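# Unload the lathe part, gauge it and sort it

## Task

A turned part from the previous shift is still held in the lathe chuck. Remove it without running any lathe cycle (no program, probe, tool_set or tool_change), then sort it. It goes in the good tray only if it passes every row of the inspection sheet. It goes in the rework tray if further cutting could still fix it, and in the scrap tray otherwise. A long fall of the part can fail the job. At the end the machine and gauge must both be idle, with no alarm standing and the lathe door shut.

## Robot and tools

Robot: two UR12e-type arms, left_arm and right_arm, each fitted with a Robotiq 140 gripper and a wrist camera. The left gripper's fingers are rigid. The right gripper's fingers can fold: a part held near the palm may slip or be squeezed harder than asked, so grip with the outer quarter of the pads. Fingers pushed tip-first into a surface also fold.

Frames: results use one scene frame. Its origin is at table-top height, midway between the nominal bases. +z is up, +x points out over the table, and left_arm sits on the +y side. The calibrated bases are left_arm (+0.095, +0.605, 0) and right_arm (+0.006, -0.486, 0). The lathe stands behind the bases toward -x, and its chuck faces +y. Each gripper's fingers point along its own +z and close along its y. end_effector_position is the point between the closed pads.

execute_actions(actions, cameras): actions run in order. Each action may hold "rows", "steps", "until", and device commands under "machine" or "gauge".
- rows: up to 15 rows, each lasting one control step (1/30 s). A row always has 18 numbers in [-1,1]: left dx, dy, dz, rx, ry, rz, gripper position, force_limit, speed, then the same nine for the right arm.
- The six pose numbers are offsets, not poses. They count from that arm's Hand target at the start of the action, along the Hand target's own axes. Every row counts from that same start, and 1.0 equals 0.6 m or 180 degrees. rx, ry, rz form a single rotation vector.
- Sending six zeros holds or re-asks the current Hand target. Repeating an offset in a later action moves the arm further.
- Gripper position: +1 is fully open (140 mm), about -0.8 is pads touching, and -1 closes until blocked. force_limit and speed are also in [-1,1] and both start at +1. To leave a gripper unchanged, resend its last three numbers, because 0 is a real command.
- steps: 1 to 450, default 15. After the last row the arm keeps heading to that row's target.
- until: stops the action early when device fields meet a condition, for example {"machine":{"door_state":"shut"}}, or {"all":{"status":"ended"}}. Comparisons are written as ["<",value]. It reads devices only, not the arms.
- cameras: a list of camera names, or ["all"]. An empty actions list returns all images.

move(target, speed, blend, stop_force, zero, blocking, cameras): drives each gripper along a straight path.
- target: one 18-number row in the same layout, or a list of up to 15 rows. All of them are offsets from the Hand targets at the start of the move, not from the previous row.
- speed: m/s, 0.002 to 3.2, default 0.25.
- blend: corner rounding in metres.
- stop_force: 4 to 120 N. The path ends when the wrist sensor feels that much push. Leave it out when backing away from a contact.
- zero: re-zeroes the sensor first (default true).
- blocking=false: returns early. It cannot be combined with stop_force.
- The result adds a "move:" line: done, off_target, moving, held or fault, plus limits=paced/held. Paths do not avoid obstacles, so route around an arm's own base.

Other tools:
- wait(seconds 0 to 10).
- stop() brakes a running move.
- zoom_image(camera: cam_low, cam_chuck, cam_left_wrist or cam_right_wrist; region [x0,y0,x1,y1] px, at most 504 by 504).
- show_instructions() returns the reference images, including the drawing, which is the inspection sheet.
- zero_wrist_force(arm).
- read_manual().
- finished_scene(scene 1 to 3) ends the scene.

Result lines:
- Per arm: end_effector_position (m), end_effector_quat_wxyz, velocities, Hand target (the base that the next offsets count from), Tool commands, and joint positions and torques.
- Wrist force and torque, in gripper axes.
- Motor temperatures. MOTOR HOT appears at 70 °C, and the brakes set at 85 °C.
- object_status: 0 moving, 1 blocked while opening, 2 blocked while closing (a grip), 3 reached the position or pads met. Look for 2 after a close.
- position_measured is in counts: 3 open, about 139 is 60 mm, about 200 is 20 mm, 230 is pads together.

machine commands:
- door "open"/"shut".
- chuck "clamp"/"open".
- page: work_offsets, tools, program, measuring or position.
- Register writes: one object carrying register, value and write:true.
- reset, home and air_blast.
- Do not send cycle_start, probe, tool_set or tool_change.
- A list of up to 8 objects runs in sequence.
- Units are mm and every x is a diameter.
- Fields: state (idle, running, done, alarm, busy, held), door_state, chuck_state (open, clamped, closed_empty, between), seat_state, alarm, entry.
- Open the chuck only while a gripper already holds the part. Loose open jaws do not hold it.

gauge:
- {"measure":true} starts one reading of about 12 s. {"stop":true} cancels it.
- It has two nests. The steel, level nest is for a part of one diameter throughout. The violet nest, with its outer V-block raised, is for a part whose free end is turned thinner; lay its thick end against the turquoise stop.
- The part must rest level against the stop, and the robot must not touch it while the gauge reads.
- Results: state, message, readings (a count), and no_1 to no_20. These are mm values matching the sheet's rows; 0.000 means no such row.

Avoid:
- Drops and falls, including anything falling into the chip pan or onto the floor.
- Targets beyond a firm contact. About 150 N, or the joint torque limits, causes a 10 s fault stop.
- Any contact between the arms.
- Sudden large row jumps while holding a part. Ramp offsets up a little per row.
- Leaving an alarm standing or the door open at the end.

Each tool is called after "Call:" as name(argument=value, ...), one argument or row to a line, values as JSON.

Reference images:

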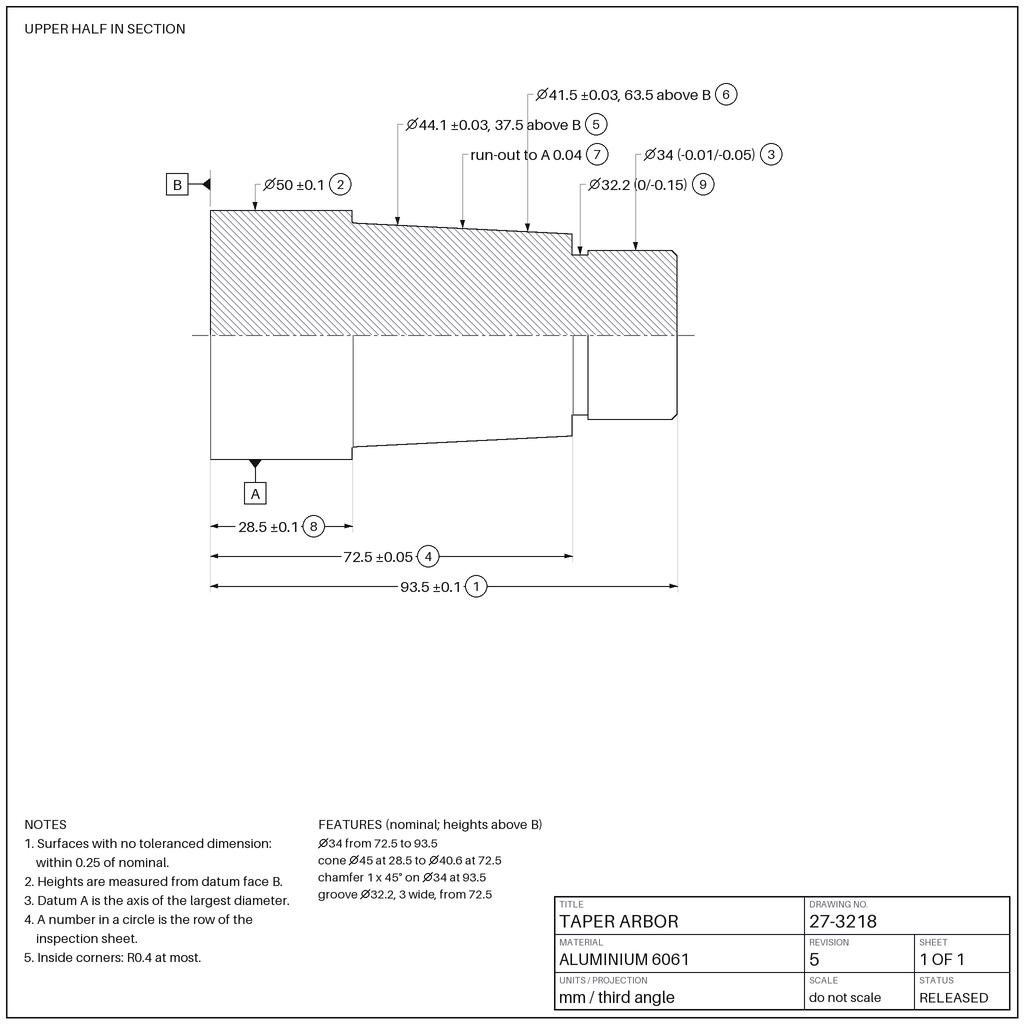

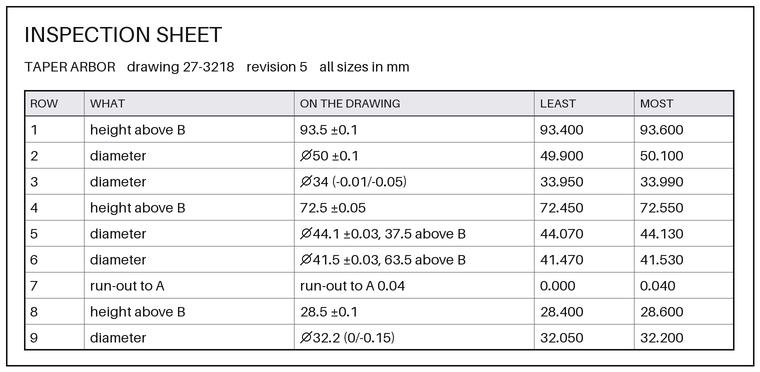

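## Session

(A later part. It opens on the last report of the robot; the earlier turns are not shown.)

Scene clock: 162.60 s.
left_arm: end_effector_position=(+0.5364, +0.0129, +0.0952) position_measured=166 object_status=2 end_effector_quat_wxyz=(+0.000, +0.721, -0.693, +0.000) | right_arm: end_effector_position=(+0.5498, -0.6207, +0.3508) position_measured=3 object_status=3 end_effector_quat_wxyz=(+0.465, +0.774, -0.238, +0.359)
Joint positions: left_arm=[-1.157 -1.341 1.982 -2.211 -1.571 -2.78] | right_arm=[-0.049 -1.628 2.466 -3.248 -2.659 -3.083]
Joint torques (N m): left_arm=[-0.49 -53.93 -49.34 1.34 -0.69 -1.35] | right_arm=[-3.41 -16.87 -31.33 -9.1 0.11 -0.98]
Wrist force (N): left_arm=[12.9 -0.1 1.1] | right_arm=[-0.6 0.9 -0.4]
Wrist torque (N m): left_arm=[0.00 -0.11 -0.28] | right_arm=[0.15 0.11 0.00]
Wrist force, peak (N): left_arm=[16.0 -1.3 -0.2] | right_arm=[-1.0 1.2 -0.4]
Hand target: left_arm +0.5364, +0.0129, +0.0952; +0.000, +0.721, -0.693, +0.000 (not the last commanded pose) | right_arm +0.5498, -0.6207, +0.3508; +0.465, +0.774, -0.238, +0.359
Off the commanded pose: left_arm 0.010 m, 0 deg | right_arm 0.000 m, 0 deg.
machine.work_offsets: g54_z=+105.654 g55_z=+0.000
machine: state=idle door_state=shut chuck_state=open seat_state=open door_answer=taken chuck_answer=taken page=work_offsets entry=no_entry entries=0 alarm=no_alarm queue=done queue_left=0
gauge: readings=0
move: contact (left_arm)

Call:
execute_actions(
  actions=[
    {"rows":[[0,0,0,0,0,0,0.1,0,-1,0,0,0,0,0,0,1,1,1]],"steps":55},
    {"gauge":{"measure":true},"steps":420,"until":{"gauge":{"readings":[">=",1]}}},
  ],
  cameras=["cam_left_wrist"],
)

Scene clock: 181.10 s.
left_arm: end_effector_position=(+0.5364, +0.0129, +0.0952) position_measured=117 object_status=3 end_effector_quat_wxyz=(+0.000, +0.721, -0.693, +0.000) | right_arm: end_effector_position=(+0.5498, -0.6207, +0.3508) position_measured=3 object_status=3 end_effector_quat_wxyz=(+0.465, +0.774, -0.238, +0.359)
Joint positions: left_arm=[-1.157 -1.341 1.982 -2.211 -1.571 -2.78] | right_arm=[-0.049 -1.628 2.466 -3.248 -2.659 -3.083]
Joint torques (N m): left_arm=[-1.93 -75.59 -49.07 -6.58 -0.89 -1.16] | right_arm=[-2.3 -16.4 -31.21 -9.13 -0.08 -0.59]
Wrist force (N): left_arm=[0.8 -1.3 1.4] | right_arm=[-0.3 0.4 -0.3]
Wrist torque (N m): left_arm=[-0.03 -0.24 -0.06] | right_arm=[0.05 0.04 -0.01]
Wrist force, peak (N): left_arm=[13.1 0.0 0.9] | right_arm=[-0.5 1.3 -0.7]
Hand target: left_arm +0.5364, +0.0129, +0.0952; +0.000, +0.721, -0.693, +0.000 | right_arm +0.5498, -0.6207, +0.3508; +0.465, +0.774, -0.238, +0.359
Off the commanded pose: left_arm 0.000 m, 0 deg | right_arm 0.000 m, 0 deg.
machine.work_offsets: g54_z=+105.654 g55_z=+0.000
machine: state=idle door_state=shut chuck_state=open seat_state=open door_answer=taken chuck_answer=taken page=work_offsets entry=no_entry entries=0 alarm=no_alarm queue=done queue_left=0
gauge: message=started readings=1 no_1=93.475 no_2=50.027 no_3=34.229 no_4=72.505 no_5=44.362 no_6=41.759 no_7=0.002 no_8=28.502 no_9=32.125
camera_calibration:
cam_left_wrist: T_world_to_cam=[[-0.999298, -0.0372582, -0.00400687, 0.548031], [-0.0365063, 0.943804, 0.328482, -0.0208426], [-0.00845696, 0.328398, -0.944502, 0.271576], [0, 0, 0, 1]] pos_world=[0.549181, -0.0490949, 0.265546]
Images, in order (width x height): cam_left_wrist 896x504.

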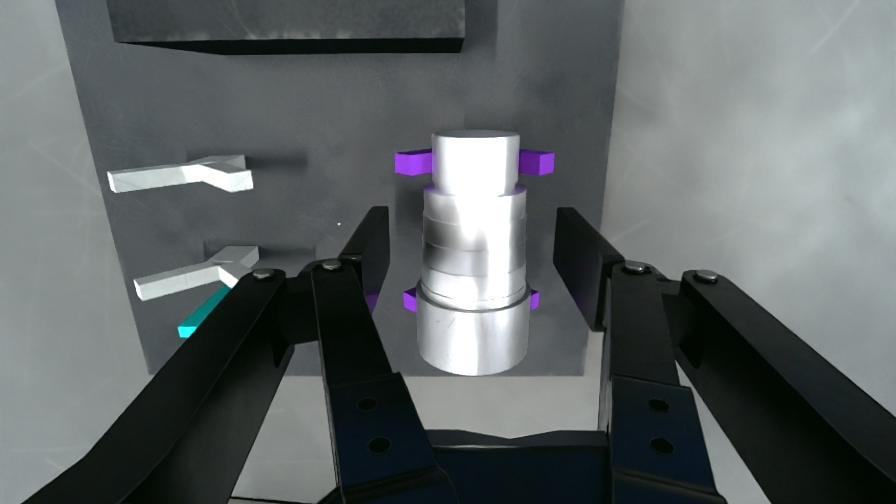

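Call:
execute_actions(
  actions=[
    {"rows":[[0,0,0,0,0,0,-1,0,-1,0,0,0,0,0,0,1,1,1]],"steps":75},
  ],
)

Call:
move(
  target=[
    [0,0,-0.25,0,0,0,-1,0,-1,0,0,0,0,0,0,1,1,1],
    [-0.546,-0.203,-0.25,0,0,0,-1,0,-1,0,0,0,0,0,0,1,1,1],
  ],
  speed=[0.12,0.25],
  blend=[0.02,0],
  cameras=["cam_left_wrist","cam_low"],
)

Scene clock: 194.73 s.
left_arm: end_effector_position=(+0.5364, +0.0129, +0.0952) position_measured=166 object_status=2 end_effector_quat_wxyz=(+0.000, +0.721, -0.693, +0.000) | right_arm: end_effector_position=(+0.5498, -0.6207, +0.3508) position_measured=3 object_status=3 end_effector_quat_wxyz=(+0.465, +0.774, -0.238, +0.359)
Joint positions: left_arm=[-1.157 -1.341 1.982 -2.211 -1.571 -2.78] | right_arm=[-0.049 -1.628 2.466 -3.248 -2.659 -3.083]
Joint torques (N m): left_arm=[-3.27 -50.08 -47.85 -6.43 3.6 -0.64] | right_arm=[-3.15 -18.47 -30.77 -9.1 -0.01 -0.64]
Wrist force (N): left_arm=[-3.3 12.0 -13.0] | right_arm=[0.0 0.5 -0.6]
Wrist torque (N m): left_arm=[-0.46 -0.47 -0.17] | right_arm=[0.07 -0.03 0.00]
Wrist force, peak (N): left_arm=[-3.3 12.2 -13.1] | right_arm=[-1.0 1.2 -0.2]
Hand target: left_arm +0.5364, +0.0129, +0.0952; +0.000, +0.721, -0.693, +0.000 | right_arm +0.5498, -0.6207, +0.3508; +0.465, +0.774, -0.238, +0.359
Off the commanded pose: left_arm 0.000 m, 0 deg | right_arm 0.000 m, 0 deg.
machine.work_offsets: g54_z=+105.654 g55_z=+0.000
machine: state=idle door_state=shut chuck_state=open seat_state=open door_answer=taken chuck_answer=taken page=work_offsets entry=no_entry entries=0 alarm=no_alarm queue=done queue_left=0
gauge: message=started readings=1 no_1=93.475 no_2=50.027 no_3=34.229 no_4=72.505 no_5=44.362 no_6=41.759 no_7=0.002 no_8=28.502 no_9=32.125

Scene clock: 198.13 s.
left_arm: end_effector_position=(+0.6449, +0.3449, +0.2453) position_measured=166 object_status=2 end_effector_quat_wxyz=(+0.000, +0.721, -0.693, +0.000) end_effector_velocity=(+0.001, +0.003, -0.001) end_effector_angular_velocity=(+0.002, +0.001, +0.001) | right_arm: end_effector_position=(+0.5498, -0.6207, +0.3508) position_measured=3 object_status=3 end_effector_quat_wxyz=(+0.465, +0.774, -0.238, +0.359)
Joint positions: left_arm=[-0.721 -1.688 2.051 -1.934 -1.571 -2.344] | right_arm=[-0.049 -1.628 2.466 -3.248 -2.659 -3.083]
Joint velocities: left_arm=[0.005 0.001 0.001 0.001 0.001 0.003] | right_arm=[within noise]
Joint torques (N m): left_arm=[12.15 -54.63 -44.07 -2.54 -4.57 3.01] | right_arm=[-3.62 -17.3 -30.98 -8.98 0.1 -0.55]
Wrist force (N): left_arm=[1.3 -1.3 5.1] | right_arm=[-0.1 0.8 -0.4]
Wrist torque (N m): left_arm=[-0.05 -0.25 -0.09] | right_arm=[0.13 -0.01 0.00]
Wrist force, peak (N): left_arm=[-3.0 12.0 -12.8] | right_arm=[-0.6 1.3 -0.4]
Hand target: left_arm +0.6450, +0.3451, +0.2454; +0.000, +0.721, -0.693, +0.000 | right_arm +0.5498, -0.6207, +0.3508; +0.465, +0.774, -0.238, +0.359
Off the commanded pose: left_arm 0.000 m, 0 deg | right_arm 0.000 m, 0 deg.
machine.work_offsets: g54_z=+105.654 g55_z=+0.000
machine: state=idle door_state=shut chuck_state=open seat_state=open door_answer=taken chuck_answer=taken page=work_offsets entry=no_entry entries=0 alarm=no_alarm queue=done queue_left=0
gauge: message=started readings=1 no_1=93.475 no_2=50.027 no_3=34.229 no_4=72.505 no_5=44.362 no_6=41.759 no_7=0.002 no_8=28.502 no_9=32.125
move: done
camera_calibration:
cam_left_wrist: T_world_to_cam=[[-0.999298, -0.0372605, -0.00401159, 0.669428], [-0.0365092, 0.943773, 0.328571, -0.379556], [-0.00845669, 0.328487, -0.944471, 0.305196], [0, 0, 0, 1]] pos_world=[0.657681, 0.282905, 0.415646]
Images, in order (width x height): cam_low 504x504, cam_left_wrist 896x504.

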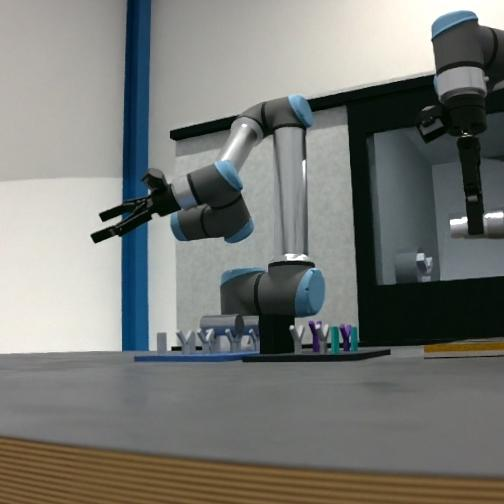

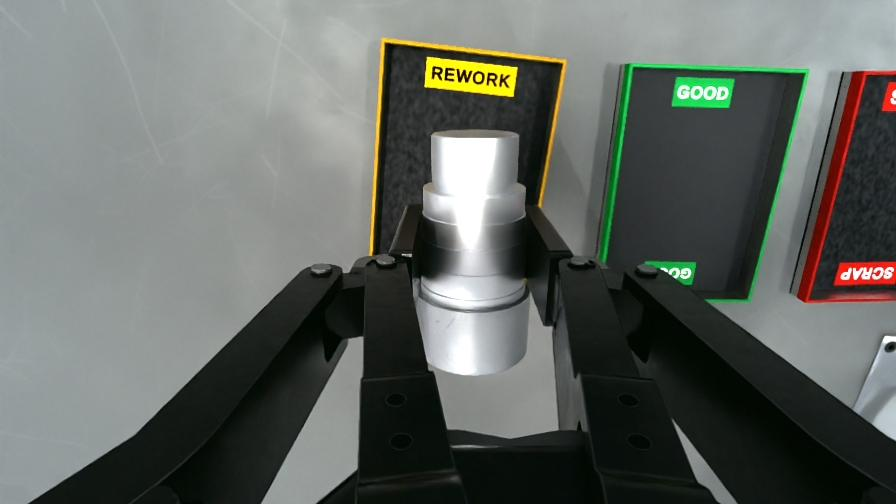

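Call:
move(
  target=[-0.0133,-0.0023,0.293,0,0,0.0336,-1,0,-1,0,0,0,0,0,0,1,1,1],
  speed=0.15,
)

Call:
move(
  target=[0,0,0.06,0,0,0,-1,0,-1,0,0,0,0,0,0,1,1,1],
  speed=0.01,
  stop_force=6,
  cameras=["cam_left_wrist"],
)

Scene clock: 209.77 s.
left_arm: end_effector_position=(+0.6460, +0.3532, +0.0697) position_measured=166 object_status=2 end_effector_quat_wxyz=(+0.000, +0.684, -0.730, +0.000) | right_arm: end_effector_position=(+0.5498, -0.6207, +0.3508) position_measured=3 object_status=3 end_effector_quat_wxyz=(+0.465, +0.774, -0.238, +0.359)
Joint positions: left_arm=[-0.709 -1.514 2.246 -2.302 -1.571 -2.226] | right_arm=[-0.049 -1.628 2.466 -3.248 -2.659 -3.083]
Joint torques (N m): left_arm=[16.7 -38.65 -32.19 -6.99 -4.37 2.37] | right_arm=[-3.05 -17.16 -31.75 -9.01 -0.07 -0.41]
Wrist force (N): left_arm=[1.5 -1.5 5.5] | right_arm=[-0.2 0.9 -0.5]
Wrist torque (N m): left_arm=[-0.09 -0.28 -0.13] | right_arm=[0.16 0.03 0.00]
Wrist force, peak (N): left_arm=[1.4 -1.3 7.2] | right_arm=[-0.6 1.4 -0.6]
Hand target: left_arm +0.6460, +0.3532, +0.0696; +0.000, +0.684, -0.730, +0.000 | right_arm +0.5498, -0.6207, +0.3508; +0.465, +0.774, -0.238, +0.359
Off the commanded pose: left_arm 0.000 m, 0 deg | right_arm 0.000 m, 0 deg.
machine.work_offsets: g54_z=+105.654 g55_z=+0.000
machine: state=idle door_state=shut chuck_state=open seat_state=open door_answer=taken chuck_answer=taken page=work_offsets entry=no_entry entries=0 alarm=no_alarm queue=done queue_left=0
gauge: message=started readings=1 no_1=93.475 no_2=50.027 no_3=34.229 no_4=72.505 no_5=44.362 no_6=41.759 no_7=0.002 no_8=28.502 no_9=32.125
move: done

Scene clock: 213.77 s.
left_arm: end_effector_position=(+0.6460, +0.3532, +0.0434) position_measured=166 object_status=2 end_effector_quat_wxyz=(+0.000, +0.684, -0.730, +0.000) | right_arm: end_effector_position=(+0.5498, -0.6207, +0.3508) position_measured=3 object_status=3 end_effector_quat_wxyz=(+0.465, +0.774, -0.238, +0.359)
Joint positions: left_arm=[-0.709 -1.475 2.267 -2.362 -1.571 -2.226] | right_arm=[-0.049 -1.628 2.466 -3.248 -2.659 -3.083]
Joint torques (N m): left_arm=[16.87 -59.13 -50.71 -1.68 -2.29 2.72] | right_arm=[-1.95 -18.44 -30.87 -9.12 -0.35 -0.24]
Wrist force (N): left_arm=[3.8 -1.2 0.1] | right_arm=[-0.2 0.8 0.0]
Wrist torque (N m): left_arm=[-0.10 -0.30 -0.13] | right_arm=[0.13 0.01 0.00]
Wrist force, peak (N): left_arm=[1.6 -1.9 5.9] | right_arm=[-0.6 1.3 -0.5]
Hand target: left_arm +0.6460, +0.3532, +0.0434; +0.000, +0.684, -0.730, +0.000 (not the last commanded pose) | right_arm +0.5498, -0.6207, +0.3508; +0.465, +0.774, -0.238, +0.359
Off the commanded pose: left_arm 0.010 m, 0 deg | right_arm 0.000 m, 0 deg.
machine.work_offsets: g54_z=+105.654 g55_z=+0.000
machine: state=idle door_state=shut chuck_state=open seat_state=open door_answer=taken chuck_answer=taken page=work_offsets entry=no_entry entries=0 alarm=no_alarm queue=done queue_left=0
gauge: message=started readings=1 no_1=93.475 no_2=50.027 no_3=34.229 no_4=72.505 no_5=44.362 no_6=41.759 no_7=0.002 no_8=28.502 no_9=32.125
move: contact (left_arm)
camera_calibration:
cam_left_wrist: T_world_to_cam=[[-0.997665, 0.0681776, -0.00400267, 0.631792], [0.0630875, 0.942456, 0.328323, -0.38485], [0.0261566, 0.327304, -0.944557, 0.0898432], [0, 0, 0, 1]] pos_world=[0.652246, 0.290224, 0.213746]
Images, in order (width x height): cam_left_wrist 896x504.

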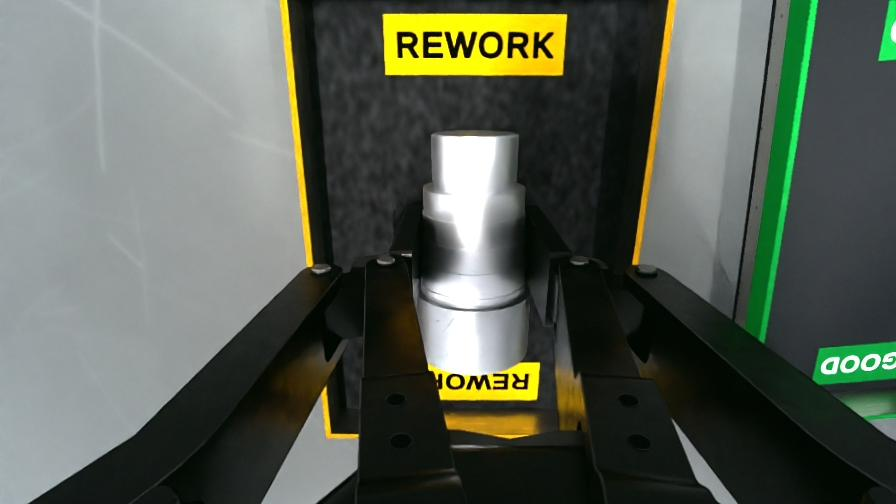

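Call:
execute_actions(
  actions=[
    {"rows":[[0,0,0,0,0,0,0.1,0,-1,0,0,0,0,0,0,1,1,1]],"steps":60},
  ],
)

Call:
move(
  target=[0,0,-0.3,0,0,0,0.1,0,-1,0,0,0,0,0,0,1,1,1],
  speed=0.12,
  cameras=["cam_left_wrist"],
)

Scene clock: 220.93 s.
left_arm: end_effector_position=(+0.6460, +0.3532, +0.0434) position_measured=117 object_status=3 end_effector_quat_wxyz=(+0.000, +0.684, -0.730, +0.000) | right_arm: end_effector_position=(+0.5498, -0.6207, +0.3508) position_measured=3 object_status=3 end_effector_quat_wxyz=(+0.465, +0.774, -0.238, +0.359)
Joint positions: left_arm=[-0.709 -1.475 2.267 -2.362 -1.571 -2.226] | right_arm=[-0.049 -1.628 2.466 -3.248 -2.659 -3.083]
Joint torques (N m): left_arm=[11.32 -58.41 -50.79 -3.66 3.36 1.78] | right_arm=[-2.28 -16.66 -31.27 -9.2 -0.06 -0.14]
Wrist force (N): left_arm=[1.5 -1.4 1.9] | right_arm=[-0.1 1.1 -0.1]
Wrist torque (N m): left_arm=[-0.08 -0.32 -0.12] | right_arm=[0.19 0.00 0.00]
Wrist force, peak (N): left_arm=[4.3 -1.4 -0.1] | right_arm=[0.1 1.4 -0.2]
Hand target: left_arm +0.6460, +0.3532, +0.0434; +0.000, +0.684, -0.730, +0.000 | right_arm +0.5498, -0.6207, +0.3508; +0.465, +0.774, -0.238, +0.359
Off the commanded pose: left_arm 0.000 m, 0 deg | right_arm 0.000 m, 0 deg.
machine.work_offsets: g54_z=+105.654 g55_z=+0.000
machine: state=idle door_state=shut chuck_state=open seat_state=open door_answer=taken chuck_answer=taken page=work_offsets entry=no_entry entries=0 alarm=no_alarm queue=done queue_left=0
gauge: message=started readings=1 no_1=93.475 no_2=50.027 no_3=34.229 no_4=72.505 no_5=44.362 no_6=41.759 no_7=0.002 no_8=28.502 no_9=32.125

Scene clock: 223.10 s.
left_arm: end_effector_position=(+0.6461, +0.3531, +0.2232) position_measured=117 object_status=3 end_effector_quat_wxyz=(+0.000, +0.684, -0.730, +0.000) | right_arm: end_effector_position=(+0.5498, -0.6207, +0.3508) position_measured=3 object_status=3 end_effector_quat_wxyz=(+0.465, +0.774, -0.238, +0.359)
Joint positions: left_arm=[-0.709 -1.677 2.084 -1.977 -1.571 -2.226] | right_arm=[-0.049 -1.628 2.466 -3.248 -2.659 -3.083]
Joint torques (N m): left_arm=[-11.29 -52.62 -62.55 -1.64 3.65 -1.91] | right_arm=[-2.2 -18.33 -31.1 -8.96 -0.01 -0.14]
Wrist force (N): left_arm=[1.4 -1.0 1.6] | right_arm=[-0.2 1.1 0.2]
Wrist torque (N m): left_arm=[-0.01 -0.33 -0.08] | right_arm=[0.18 0.02 0.01]
Wrist force, peak (N): left_arm=[1.4 -1.7 2.9] | right_arm=[-0.5 1.1 -0.7]
Hand target: left_arm +0.6460, +0.3531, +0.2234; +0.000, +0.684, -0.730, +0.000 | right_arm +0.5498, -0.6207, +0.3508; +0.465, +0.774, -0.238, +0.359
Off the commanded pose: left_arm 0.000 m, 0 deg | right_arm 0.000 m, 0 deg.
machine.work_offsets: g54_z=+105.654 g55_z=+0.000
machine: state=idle door_state=shut chuck_state=open seat_state=open door_answer=taken chuck_answer=taken page=work_offsets entry=no_entry entries=0 alarm=no_alarm queue=done queue_left=0
gauge: message=started readings=1 no_1=93.475 no_2=50.027 no_3=34.229 no_4=72.505 no_5=44.362 no_6=41.759 no_7=0.002 no_8=28.502 no_9=32.125
move: done
camera_calibration:
cam_left_wrist: T_world_to_cam=[[-0.997663, 0.0682108, -0.00409671, 0.632644], [0.0630879, 0.942454, 0.328329, -0.443797], [0.0262565, 0.327303, -0.944555, 0.259639], [0, 0, 0, 1]] pos_world=[0.652346, 0.290124, 0.393546]
Images, in order (width x height): cam_left_wrist 896x504.

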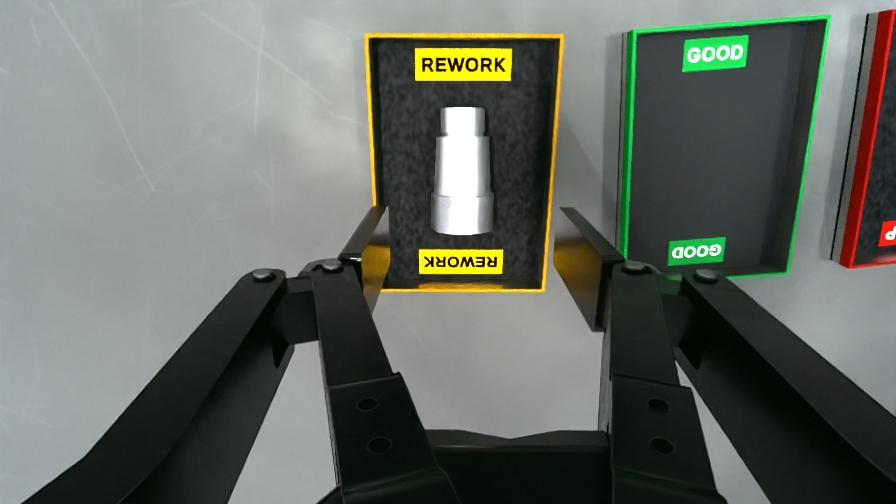

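Call:
finished_scene(
  scene=3,
)

The scene is finished: the task was done.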